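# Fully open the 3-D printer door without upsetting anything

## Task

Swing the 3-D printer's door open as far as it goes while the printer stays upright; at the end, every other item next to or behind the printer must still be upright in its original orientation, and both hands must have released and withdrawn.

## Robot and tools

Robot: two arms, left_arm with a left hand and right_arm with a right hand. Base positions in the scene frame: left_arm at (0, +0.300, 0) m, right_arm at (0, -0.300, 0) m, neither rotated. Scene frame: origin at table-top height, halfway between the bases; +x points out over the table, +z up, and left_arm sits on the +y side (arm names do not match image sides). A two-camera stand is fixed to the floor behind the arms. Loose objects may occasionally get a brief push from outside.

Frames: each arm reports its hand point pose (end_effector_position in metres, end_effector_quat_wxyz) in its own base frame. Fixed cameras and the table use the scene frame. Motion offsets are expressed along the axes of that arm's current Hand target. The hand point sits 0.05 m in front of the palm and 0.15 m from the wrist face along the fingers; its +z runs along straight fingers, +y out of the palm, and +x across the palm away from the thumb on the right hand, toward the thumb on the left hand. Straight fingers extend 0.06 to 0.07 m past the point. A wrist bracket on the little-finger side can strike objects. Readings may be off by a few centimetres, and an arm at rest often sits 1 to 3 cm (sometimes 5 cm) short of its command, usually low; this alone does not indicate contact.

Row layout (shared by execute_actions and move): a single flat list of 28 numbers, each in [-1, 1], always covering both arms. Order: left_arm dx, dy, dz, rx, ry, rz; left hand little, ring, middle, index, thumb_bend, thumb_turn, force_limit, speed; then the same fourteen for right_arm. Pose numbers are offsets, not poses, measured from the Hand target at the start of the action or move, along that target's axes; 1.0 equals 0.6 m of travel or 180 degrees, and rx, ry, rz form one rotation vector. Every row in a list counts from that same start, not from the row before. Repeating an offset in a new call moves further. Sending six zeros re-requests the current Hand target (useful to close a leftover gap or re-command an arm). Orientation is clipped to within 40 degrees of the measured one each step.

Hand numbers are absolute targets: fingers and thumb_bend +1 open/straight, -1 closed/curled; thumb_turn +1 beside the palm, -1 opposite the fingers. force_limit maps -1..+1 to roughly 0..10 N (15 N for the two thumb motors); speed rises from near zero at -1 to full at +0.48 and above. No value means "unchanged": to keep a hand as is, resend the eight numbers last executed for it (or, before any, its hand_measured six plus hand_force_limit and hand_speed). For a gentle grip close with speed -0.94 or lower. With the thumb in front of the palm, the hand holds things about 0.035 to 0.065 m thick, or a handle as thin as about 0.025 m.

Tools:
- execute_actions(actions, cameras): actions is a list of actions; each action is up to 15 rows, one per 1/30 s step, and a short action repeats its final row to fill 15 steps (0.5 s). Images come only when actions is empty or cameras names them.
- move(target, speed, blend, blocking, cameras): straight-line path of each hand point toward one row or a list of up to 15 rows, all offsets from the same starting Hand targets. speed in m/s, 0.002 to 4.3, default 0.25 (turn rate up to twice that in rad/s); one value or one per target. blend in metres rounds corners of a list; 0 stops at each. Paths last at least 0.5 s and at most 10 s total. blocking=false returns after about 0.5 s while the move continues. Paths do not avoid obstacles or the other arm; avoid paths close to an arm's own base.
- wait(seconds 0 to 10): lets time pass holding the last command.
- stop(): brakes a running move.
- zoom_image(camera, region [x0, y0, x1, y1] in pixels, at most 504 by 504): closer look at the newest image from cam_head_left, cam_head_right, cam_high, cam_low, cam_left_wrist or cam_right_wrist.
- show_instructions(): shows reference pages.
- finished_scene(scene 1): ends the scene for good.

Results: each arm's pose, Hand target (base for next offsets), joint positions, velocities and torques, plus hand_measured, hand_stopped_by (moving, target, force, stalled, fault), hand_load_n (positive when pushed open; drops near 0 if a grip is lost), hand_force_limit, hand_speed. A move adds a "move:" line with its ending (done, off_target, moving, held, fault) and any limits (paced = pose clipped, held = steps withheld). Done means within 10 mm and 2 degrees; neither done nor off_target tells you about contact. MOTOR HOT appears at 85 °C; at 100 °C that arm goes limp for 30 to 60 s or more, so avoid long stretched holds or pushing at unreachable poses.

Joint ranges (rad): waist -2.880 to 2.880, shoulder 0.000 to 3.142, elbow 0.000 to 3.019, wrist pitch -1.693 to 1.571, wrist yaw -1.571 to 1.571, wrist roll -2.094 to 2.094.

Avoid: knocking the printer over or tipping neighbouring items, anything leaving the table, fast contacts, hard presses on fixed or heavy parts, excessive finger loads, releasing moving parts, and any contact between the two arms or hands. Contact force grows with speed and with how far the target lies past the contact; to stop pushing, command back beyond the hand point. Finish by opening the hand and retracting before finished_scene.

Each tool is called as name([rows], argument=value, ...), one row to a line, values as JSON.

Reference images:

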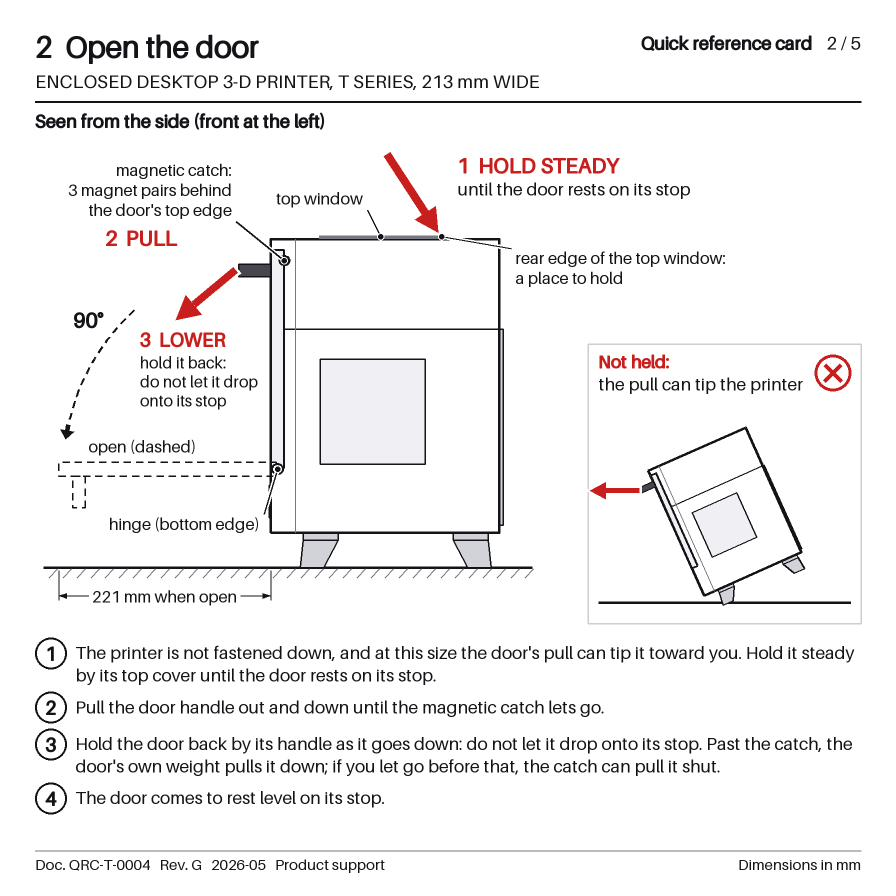

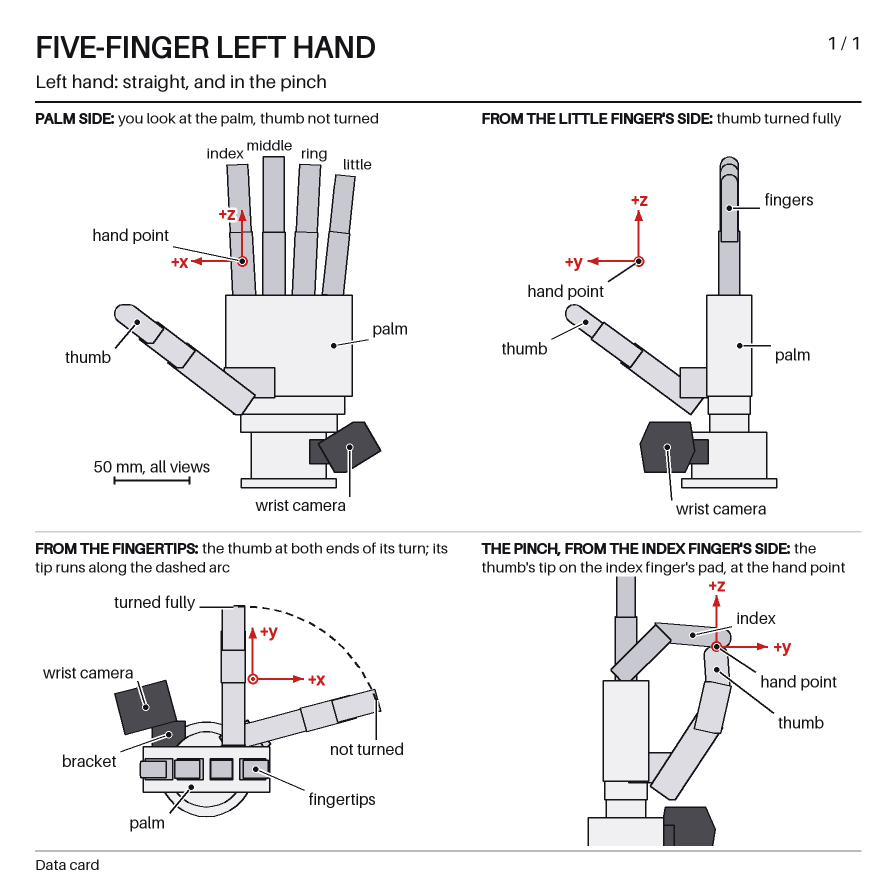

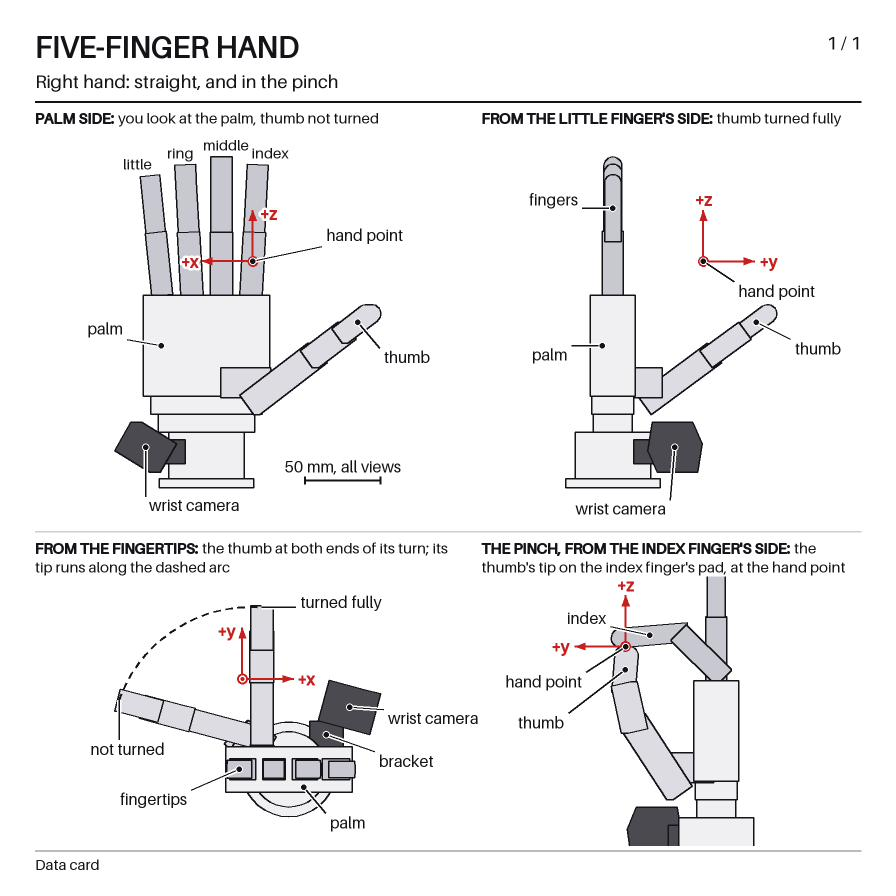

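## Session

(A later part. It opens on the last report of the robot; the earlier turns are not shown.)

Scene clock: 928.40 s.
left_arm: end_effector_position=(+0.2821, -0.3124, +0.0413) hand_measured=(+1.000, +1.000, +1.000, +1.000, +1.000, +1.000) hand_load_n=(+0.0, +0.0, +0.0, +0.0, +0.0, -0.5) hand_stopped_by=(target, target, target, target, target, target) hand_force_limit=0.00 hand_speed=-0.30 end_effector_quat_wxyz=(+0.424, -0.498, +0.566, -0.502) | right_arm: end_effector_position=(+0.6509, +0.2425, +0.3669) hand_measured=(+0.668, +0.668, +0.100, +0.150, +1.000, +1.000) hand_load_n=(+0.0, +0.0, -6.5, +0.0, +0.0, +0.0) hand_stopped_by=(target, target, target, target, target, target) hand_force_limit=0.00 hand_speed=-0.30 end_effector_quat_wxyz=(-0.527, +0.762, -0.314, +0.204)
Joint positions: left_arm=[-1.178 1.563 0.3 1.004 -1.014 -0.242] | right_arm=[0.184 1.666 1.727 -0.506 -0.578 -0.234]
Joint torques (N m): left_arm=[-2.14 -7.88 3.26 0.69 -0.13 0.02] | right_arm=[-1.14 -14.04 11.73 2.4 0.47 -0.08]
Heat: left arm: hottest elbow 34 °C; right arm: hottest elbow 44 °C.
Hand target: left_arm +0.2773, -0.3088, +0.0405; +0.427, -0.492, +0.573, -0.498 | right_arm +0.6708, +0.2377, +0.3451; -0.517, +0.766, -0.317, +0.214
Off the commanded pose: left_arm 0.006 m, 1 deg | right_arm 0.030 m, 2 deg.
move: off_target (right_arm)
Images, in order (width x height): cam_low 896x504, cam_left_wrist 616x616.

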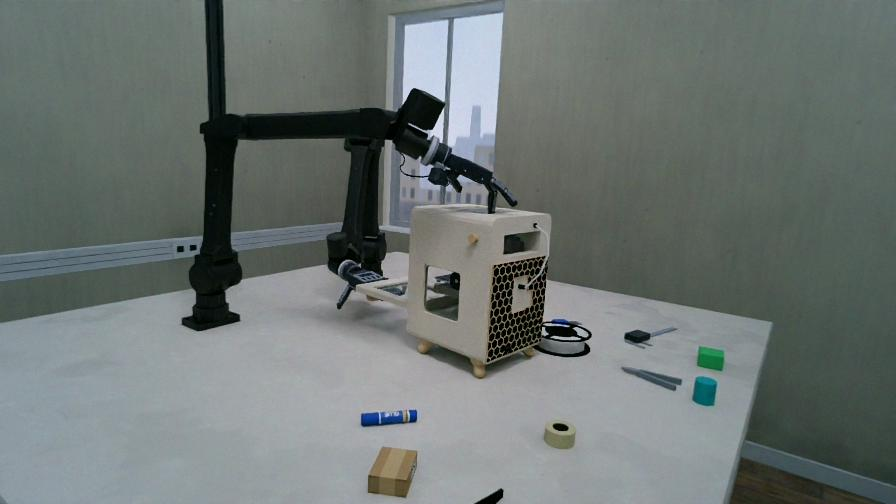

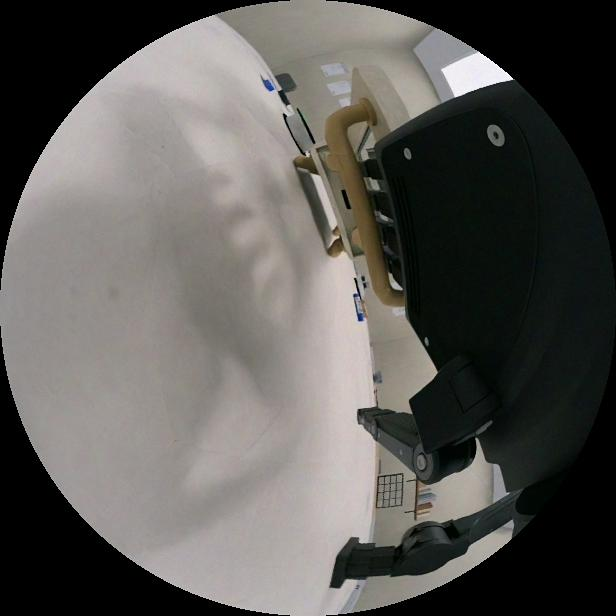

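move(target=[0,0,-0.06,0,0,0,1,1,1,1,1,1,0,-0.3,0,0,0,0,0,0,0.667,0.667,0.1,0.15,1,1,0,-0.3], speed=0.05, cameras=["cam_low","cam_left_wrist"])

zoom_image(camera="cam_low", region=[300, 200, 460, 360])

zoom_image(camera="cam_left_wrist", region=[260, 60, 500, 340])

Scene clock: 943.10 s.
left_arm: end_effector_position=(+0.2455, -0.3059, +0.0451) hand_measured=(+1.000, +1.000, +1.000, +1.000, +1.000, +1.000) hand_load_n=(+0.0, +0.0, +0.0, +0.0, +0.0, -0.5) hand_stopped_by=(target, target, target, target, target, target) hand_force_limit=0.00 hand_speed=-0.30 end_effector_quat_wxyz=(+0.429, -0.490, +0.574, -0.497) | right_arm: end_effector_position=(+0.6509, +0.2425, +0.3669) hand_measured=(+0.668, +0.668, +0.100, +0.150, +1.000, +1.000) hand_load_n=(+0.0, -0.5, -7.0, -0.5, +0.0, -0.5) hand_stopped_by=(target, target, target, target, target, target) hand_force_limit=0.00 hand_speed=-0.30 end_effector_quat_wxyz=(-0.527, +0.762, -0.314, +0.204)
Joint positions: left_arm=[-1.3 1.477 0.261 0.887 -1.126 -0.294] | right_arm=[0.184 1.666 1.727 -0.506 -0.578 -0.234]
Joint torques (N m): left_arm=[-2.2 -6.83 3.7 0.61 -0.33 -0.17] | right_arm=[-1.03 -14.04 11.74 2.39 0.47 -0.08]
Heat: left arm: hottest elbow 33 °C; right arm: hottest elbow 44 °C.
Hand target: left_arm +0.2421, -0.3035, +0.0457; +0.426, -0.492, +0.573, -0.498 | right_arm +0.6708, +0.2377, +0.3451; -0.517, +0.766, -0.317, +0.214
Off the commanded pose: left_arm 0.004 m, 0 deg | right_arm 0.030 m, 2 deg.
move: off_target (right_arm)
Images, in order (width x height): cam_low 896x504, cam_left_wrist 616x616.

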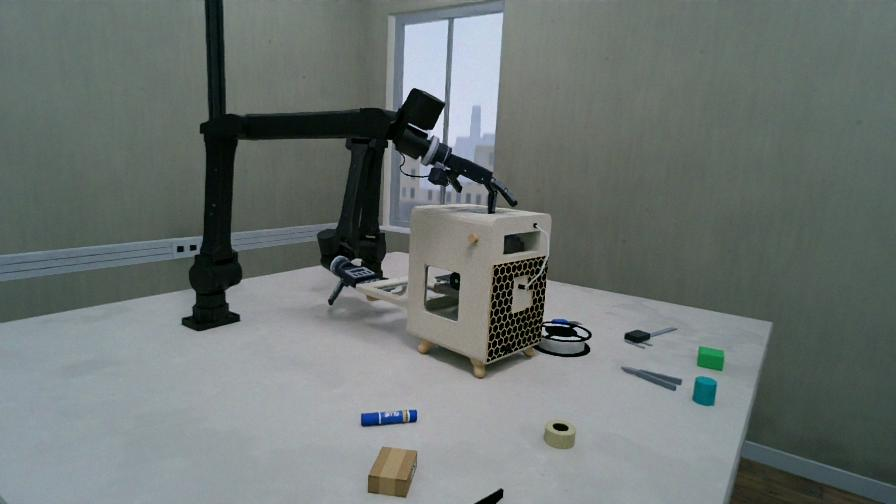

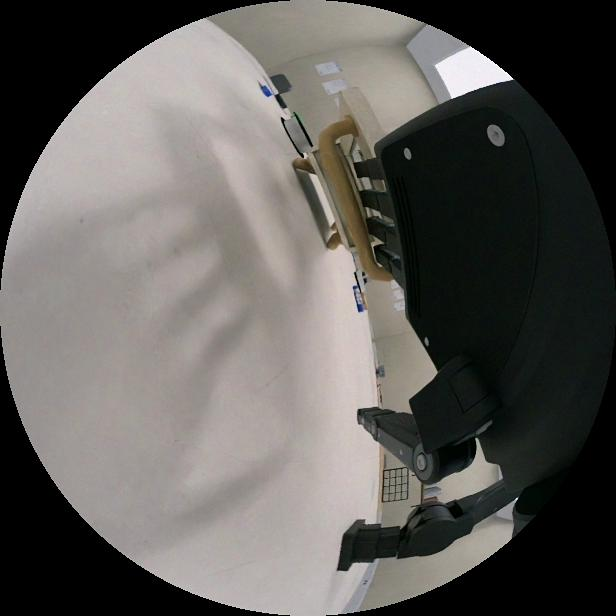

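Scaled by 3.150 from the camera's 896x504 image, which has a finer 1280x720 frame.

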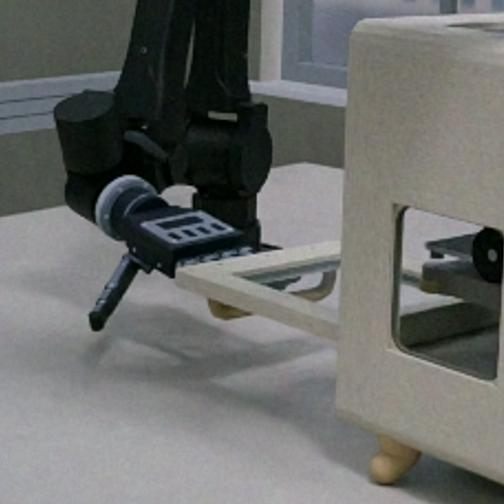

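Scaled by 1.800 from the camera's 616x616 image, which has a finer 880x880 frame.

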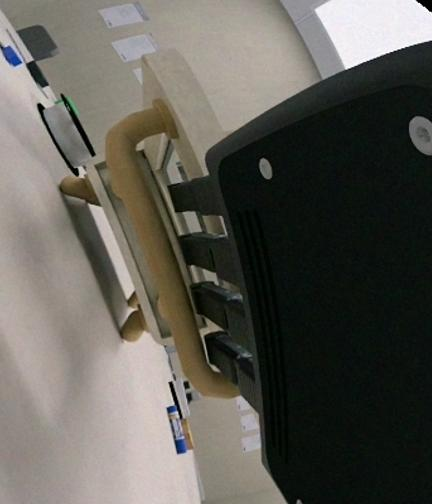

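move([
  [0,0,-0.0375,0,0,0,1,1,1,1,1,1,0,-0.3,-0.029,-0.0352,-0.0333,0,0,0,0.667,0.667,0.1,0.15,1,1,0,-0.3],
  [0,0,-0.075,0,0,0,1,1,1,1,1,1,0,-0.3,-0.0296,-0.1378,-0.0817,0,0,0,0.667,0.667,0.1,0.15,1,1,0,-0.3],
], speed=0.06, cameras=["cam_low","cam_left_wrist","cam_high"])

zoom_image(camera="cam_low", region=[300, 200, 460, 360])

zoom_image(camera="cam_high", region=[320, 80, 640, 400])

Scene clock: 955.07 s.
left_arm: end_effector_position=(+0.2006, -0.2986, +0.0510) hand_measured=(+1.000, +1.000, +1.000, +1.000, +1.000, +1.000) hand_load_n=(+0.0, +0.0, +0.0, +0.5, +0.0, +0.0) hand_stopped_by=(target, target, target, target, target, target) hand_force_limit=0.00 hand_speed=-0.30 end_effector_quat_wxyz=(+0.428, -0.491, +0.574, -0.496) | right_arm: end_effector_position=(+0.6379, +0.2387, +0.4346) hand_measured=(+0.668, +0.668, +0.100, +0.150, +1.000, +1.000) hand_load_n=(+0.0, +0.0, +0.0, +0.0, +0.0, -0.5) hand_stopped_by=(target, target, target, target, target, target) hand_force_limit=0.00 hand_speed=-0.30 end_effector_quat_wxyz=(-0.517, +0.765, -0.321, +0.210)
Joint positions: left_arm=[-1.471 1.344 0.248 0.576 -1.283 -0.498] | right_arm=[0.19 1.658 1.907 -0.707 -0.547 -0.24]
Joint torques (N m): left_arm=[-2.2 -5.71 4.64 0.44 -0.51 -0.16] | right_arm=[-0.56 -14.68 15.39 0.94 -0.15 -0.01]
Heat: left arm: hottest elbow 33 °C; right arm: hottest elbow 44 °C.
Hand target: left_arm +0.1981, -0.2966, +0.0519; +0.427, -0.492, +0.573, -0.498 | right_arm +0.6480, +0.2400, +0.4401; -0.517, +0.766, -0.317, +0.214
Off the commanded pose: left_arm 0.003 m, 0 deg | right_arm 0.012 m, 1 deg.
move: off_target (right_arm)
Images, in order (width x height): cam_high 896x504, cam_low 896x504, cam_left_wrist 616x616.

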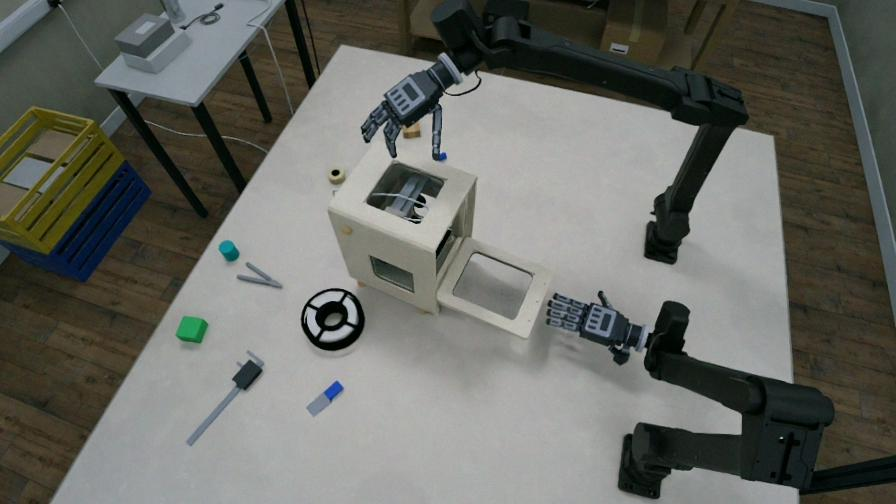

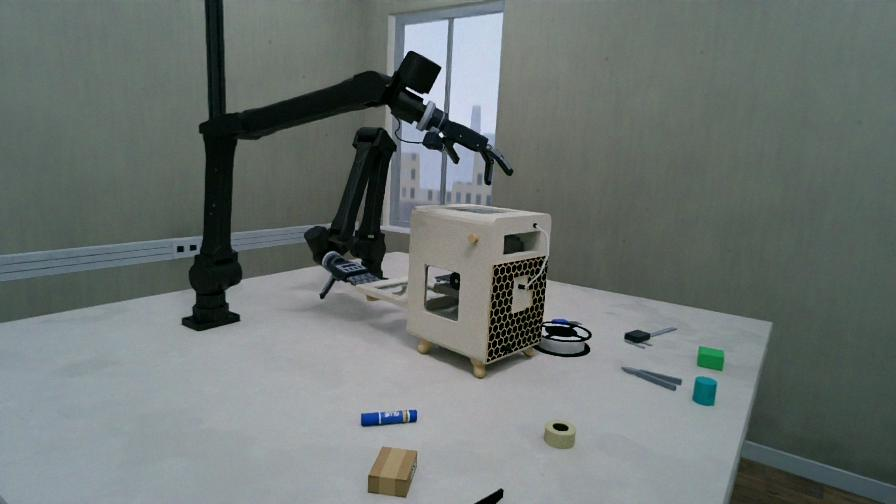

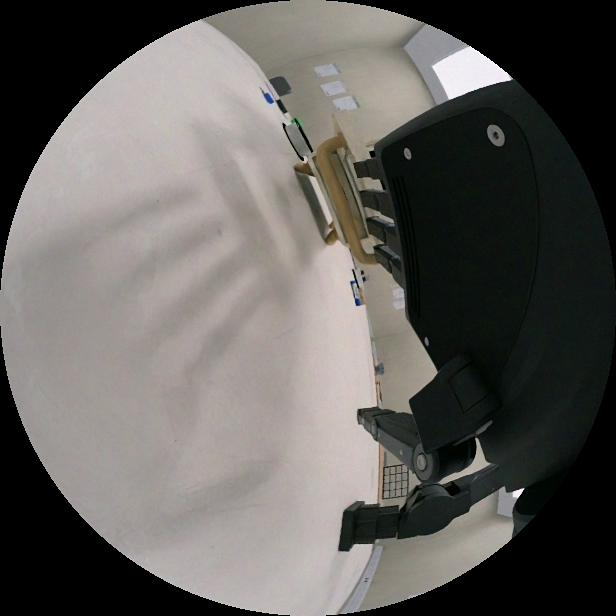

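Scaled by 3.150 from the camera's 896x504 image, which has a finer 1280x720 frame.

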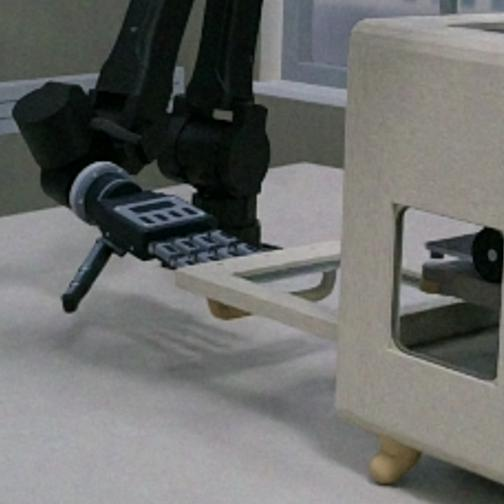

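Scaled by 1.575 from the camera's 896x504 image, which has a finer 1280x720 frame.

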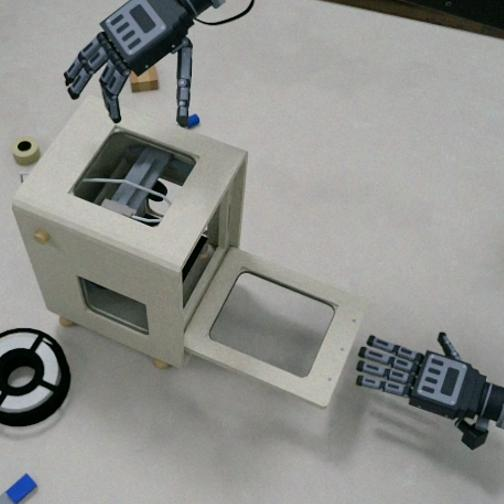

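move([
  [0,0,-0.0333,0,0,0,1,1,1,1,1,1,0,-0.3,-0.01,-0.01,-0.04,0,0,0,0.667,0.667,0.1,0.15,1,1,0,-0.3],
  [0,-0.165,-0.0567,0,0,0,1,1,1,1,1,1,0,-0.3,-0.059,-0.0112,-0.195,0,0,0,0.667,0.667,0.1,0.15,1,1,0,-0.3],
], speed=0.12, cameras=["all"])

zoom_image(camera="cam_low", region=[300, 180, 560, 390])

zoom_image(camera="cam_high", region=[320, 80, 640, 400])

Scene clock: 967.33 s.
left_arm: end_effector_position=(+0.1803, -0.2727, +0.1282) hand_measured=(+1.000, +1.000, +1.000, +1.000, +1.000, +1.000) hand_load_n=(+0.0, +0.0, +0.0, +0.0, +0.0, +0.0) hand_stopped_by=(target, target, target, target, target, target) hand_force_limit=0.00 hand_speed=-0.30 end_effector_quat_wxyz=(+0.441, -0.478, +0.589, -0.480) | right_arm: end_effector_position=(+0.5515, +0.1936, +0.4933) hand_measured=(+0.668, +0.668, +0.100, +0.150, +1.000, +1.000) hand_load_n=(+0.0, +0.0, +0.0, +0.0, +0.0, -0.5) hand_stopped_by=(target, target, target, target, target, target) hand_force_limit=0.00 hand_speed=-0.30 end_effector_quat_wxyz=(-0.520, +0.762, -0.319, +0.217)
Joint positions: left_arm=[-1.553 0.901 0.348 -0.196 -1.349 -0.676] | right_arm=[0.131 1.444 1.814 -0.827 -0.597 -0.269]
Joint torques (N m): left_arm=[-2.14 -1.96 12.68 0.28 -0.63 -0.17] | right_arm=[-1.03 -13.39 10.02 0.94 -0.51 -0.08]
Heat: left arm: hottest elbow 33 °C; right arm: hottest elbow 44 °C.
Hand target: left_arm +0.1786, -0.2935, +0.1548; +0.426, -0.492, +0.573, -0.498 | right_arm +0.5478, +0.1902, +0.4902; -0.517, +0.766, -0.317, +0.214
Off the commanded pose: left_arm 0.034 m, 3 deg | right_arm 0.006 m, 1 deg.
move: off_target (left_arm)

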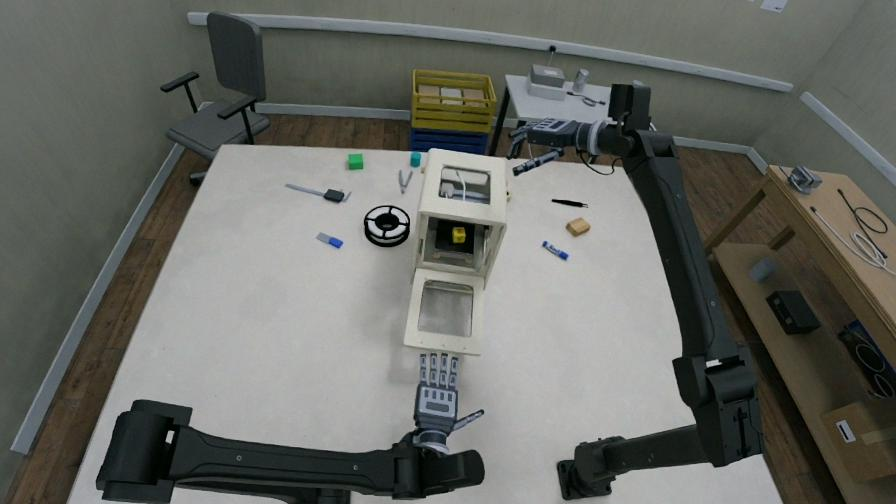

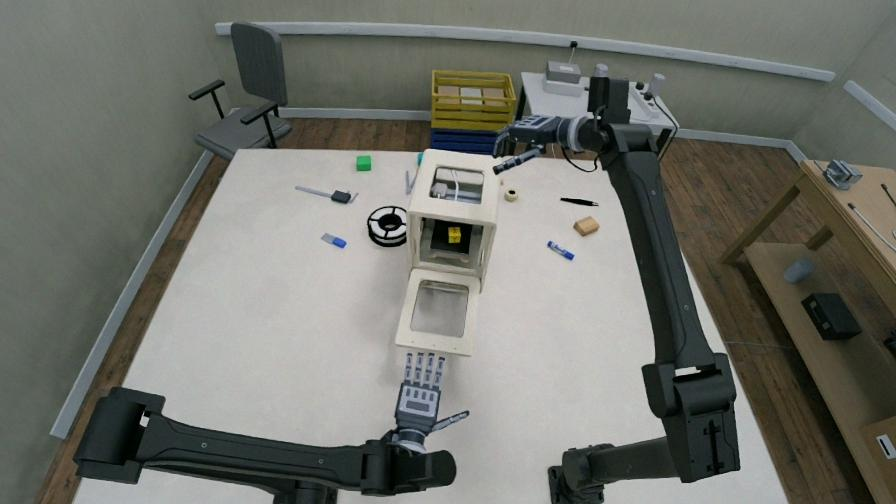

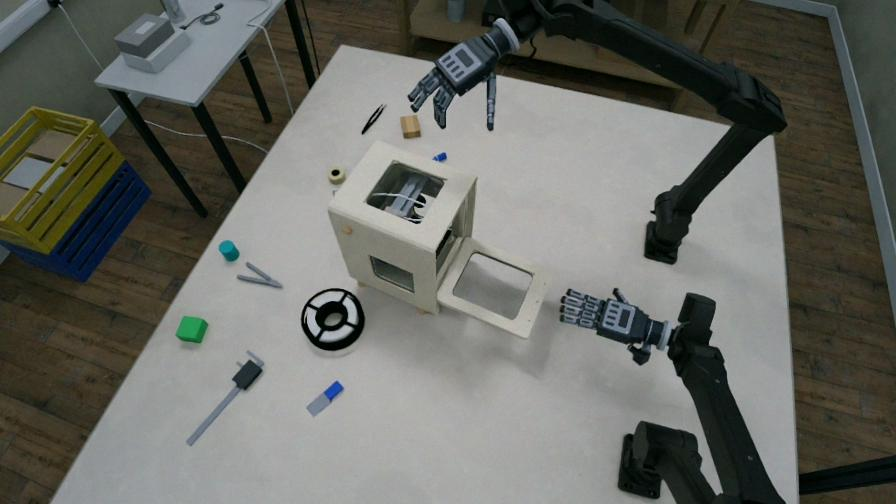

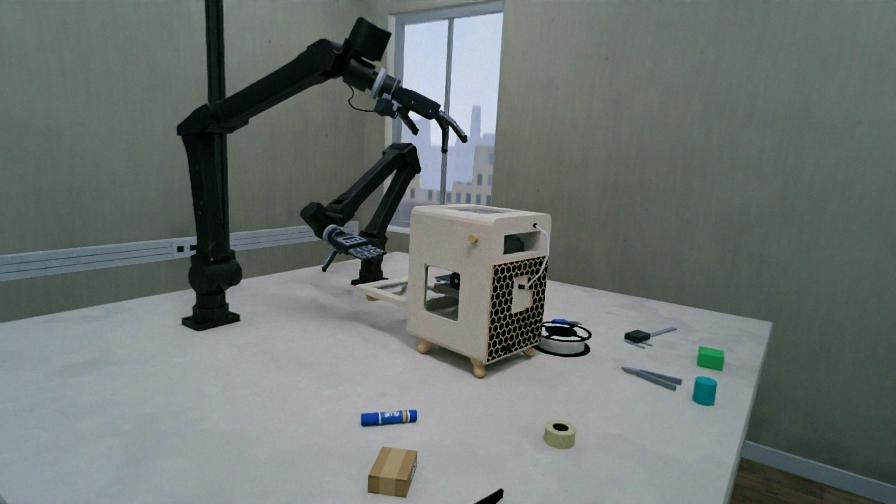

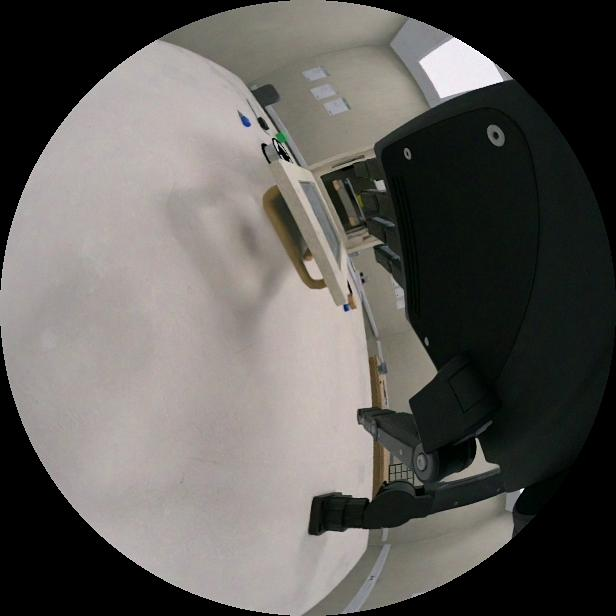

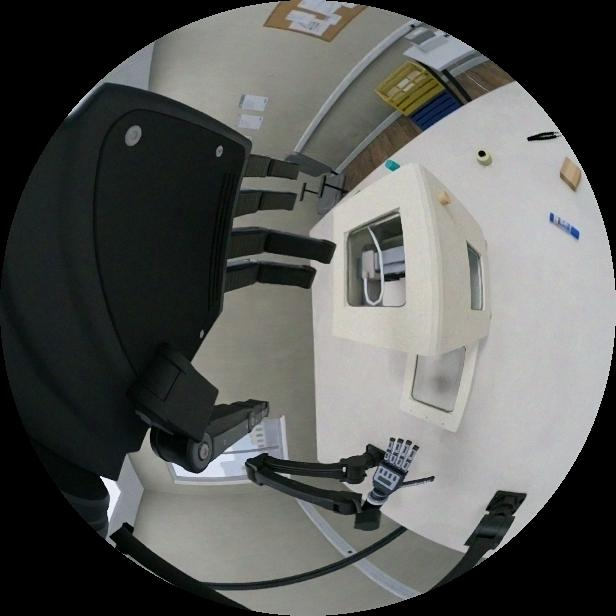

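Scaled by 1.938 from the camera's 896x504 image, which has a finer 1280x720 frame.

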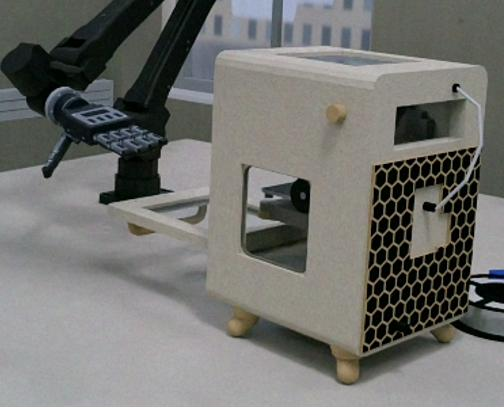

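Scaled by 1.575 from the camera's 896x504 image, which has a finer 1280x720 frame.

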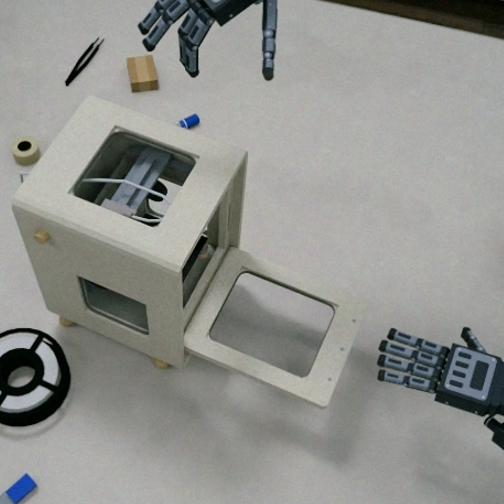

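execute_actions(actions=[], cameras=["cam_low","cam_high"])

Scene clock: 971.77 s.
left_arm: end_effector_position=(+0.1803, -0.2727, +0.1282) hand_measured=(+1.000, +1.000, +1.000, +1.000, +1.000, +1.000) hand_load_n=(+0.0, +0.0, -0.5, +0.0, +0.0, +0.0) hand_stopped_by=(target, target, target, target, target, target) hand_force_limit=0.00 hand_speed=-0.30 end_effector_quat_wxyz=(+0.441, -0.478, +0.589, -0.480) | right_arm: end_effector_position=(+0.5515, +0.1936, +0.4933) hand_measured=(+0.668, +0.668, +0.100, +0.150, +1.000, +1.000) hand_load_n=(+0.0, +0.0, +0.0, -0.5, +0.0, +0.0) hand_stopped_by=(target, target, target, target, target, target) hand_force_limit=0.00 hand_speed=-0.30 end_effector_quat_wxyz=(-0.520, +0.762, -0.319, +0.217)
Joint positions: left_arm=[-1.553 0.901 0.348 -0.196 -1.349 -0.676] | right_arm=[0.131 1.444 1.814 -0.827 -0.597 -0.269]
Joint velocities: within noise
Joint torques (N m): left_arm=[-2.14 -2.02 12.67 0.27 -0.64 -0.16] | right_arm=[-1.03 -13.45 10.03 0.91 -0.51 -0.09]
Motor temperatures (°C): left_arm=[25 27 34 24 27 24] | right_arm=[27 31 44 25 27 27]
Heat: left arm: hottest elbow 34 °C; right arm: hottest elbow 44 °C.
Hand target: left_arm +0.1786, -0.2935, +0.1548; +0.426, -0.492, +0.573, -0.498 | right_arm +0.5478, +0.1902, +0.4902; -0.517, +0.766, -0.317, +0.214
Off the commanded pose: left_arm 0.034 m, 3 deg | right_arm 0.006 m, 1 deg.
Images, in order (width x height): cam_high 896x504, cam_low 896x504.

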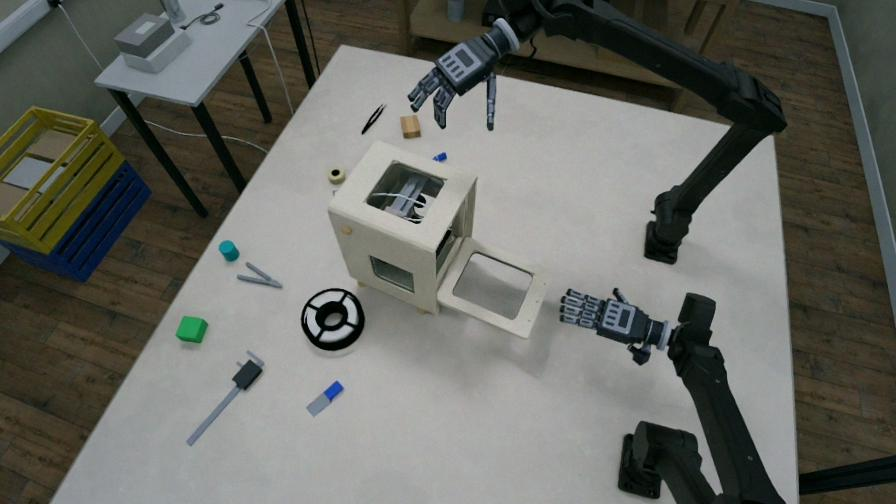

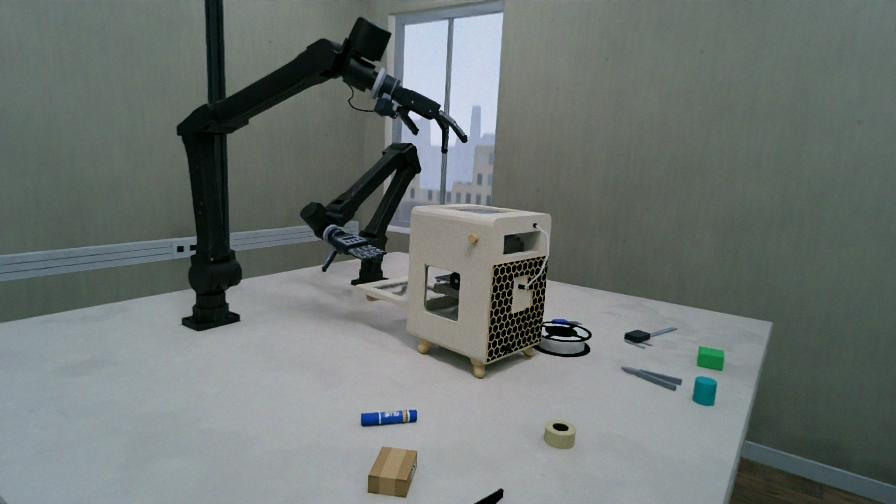

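finished_scene()

The scene is finished: the task was done.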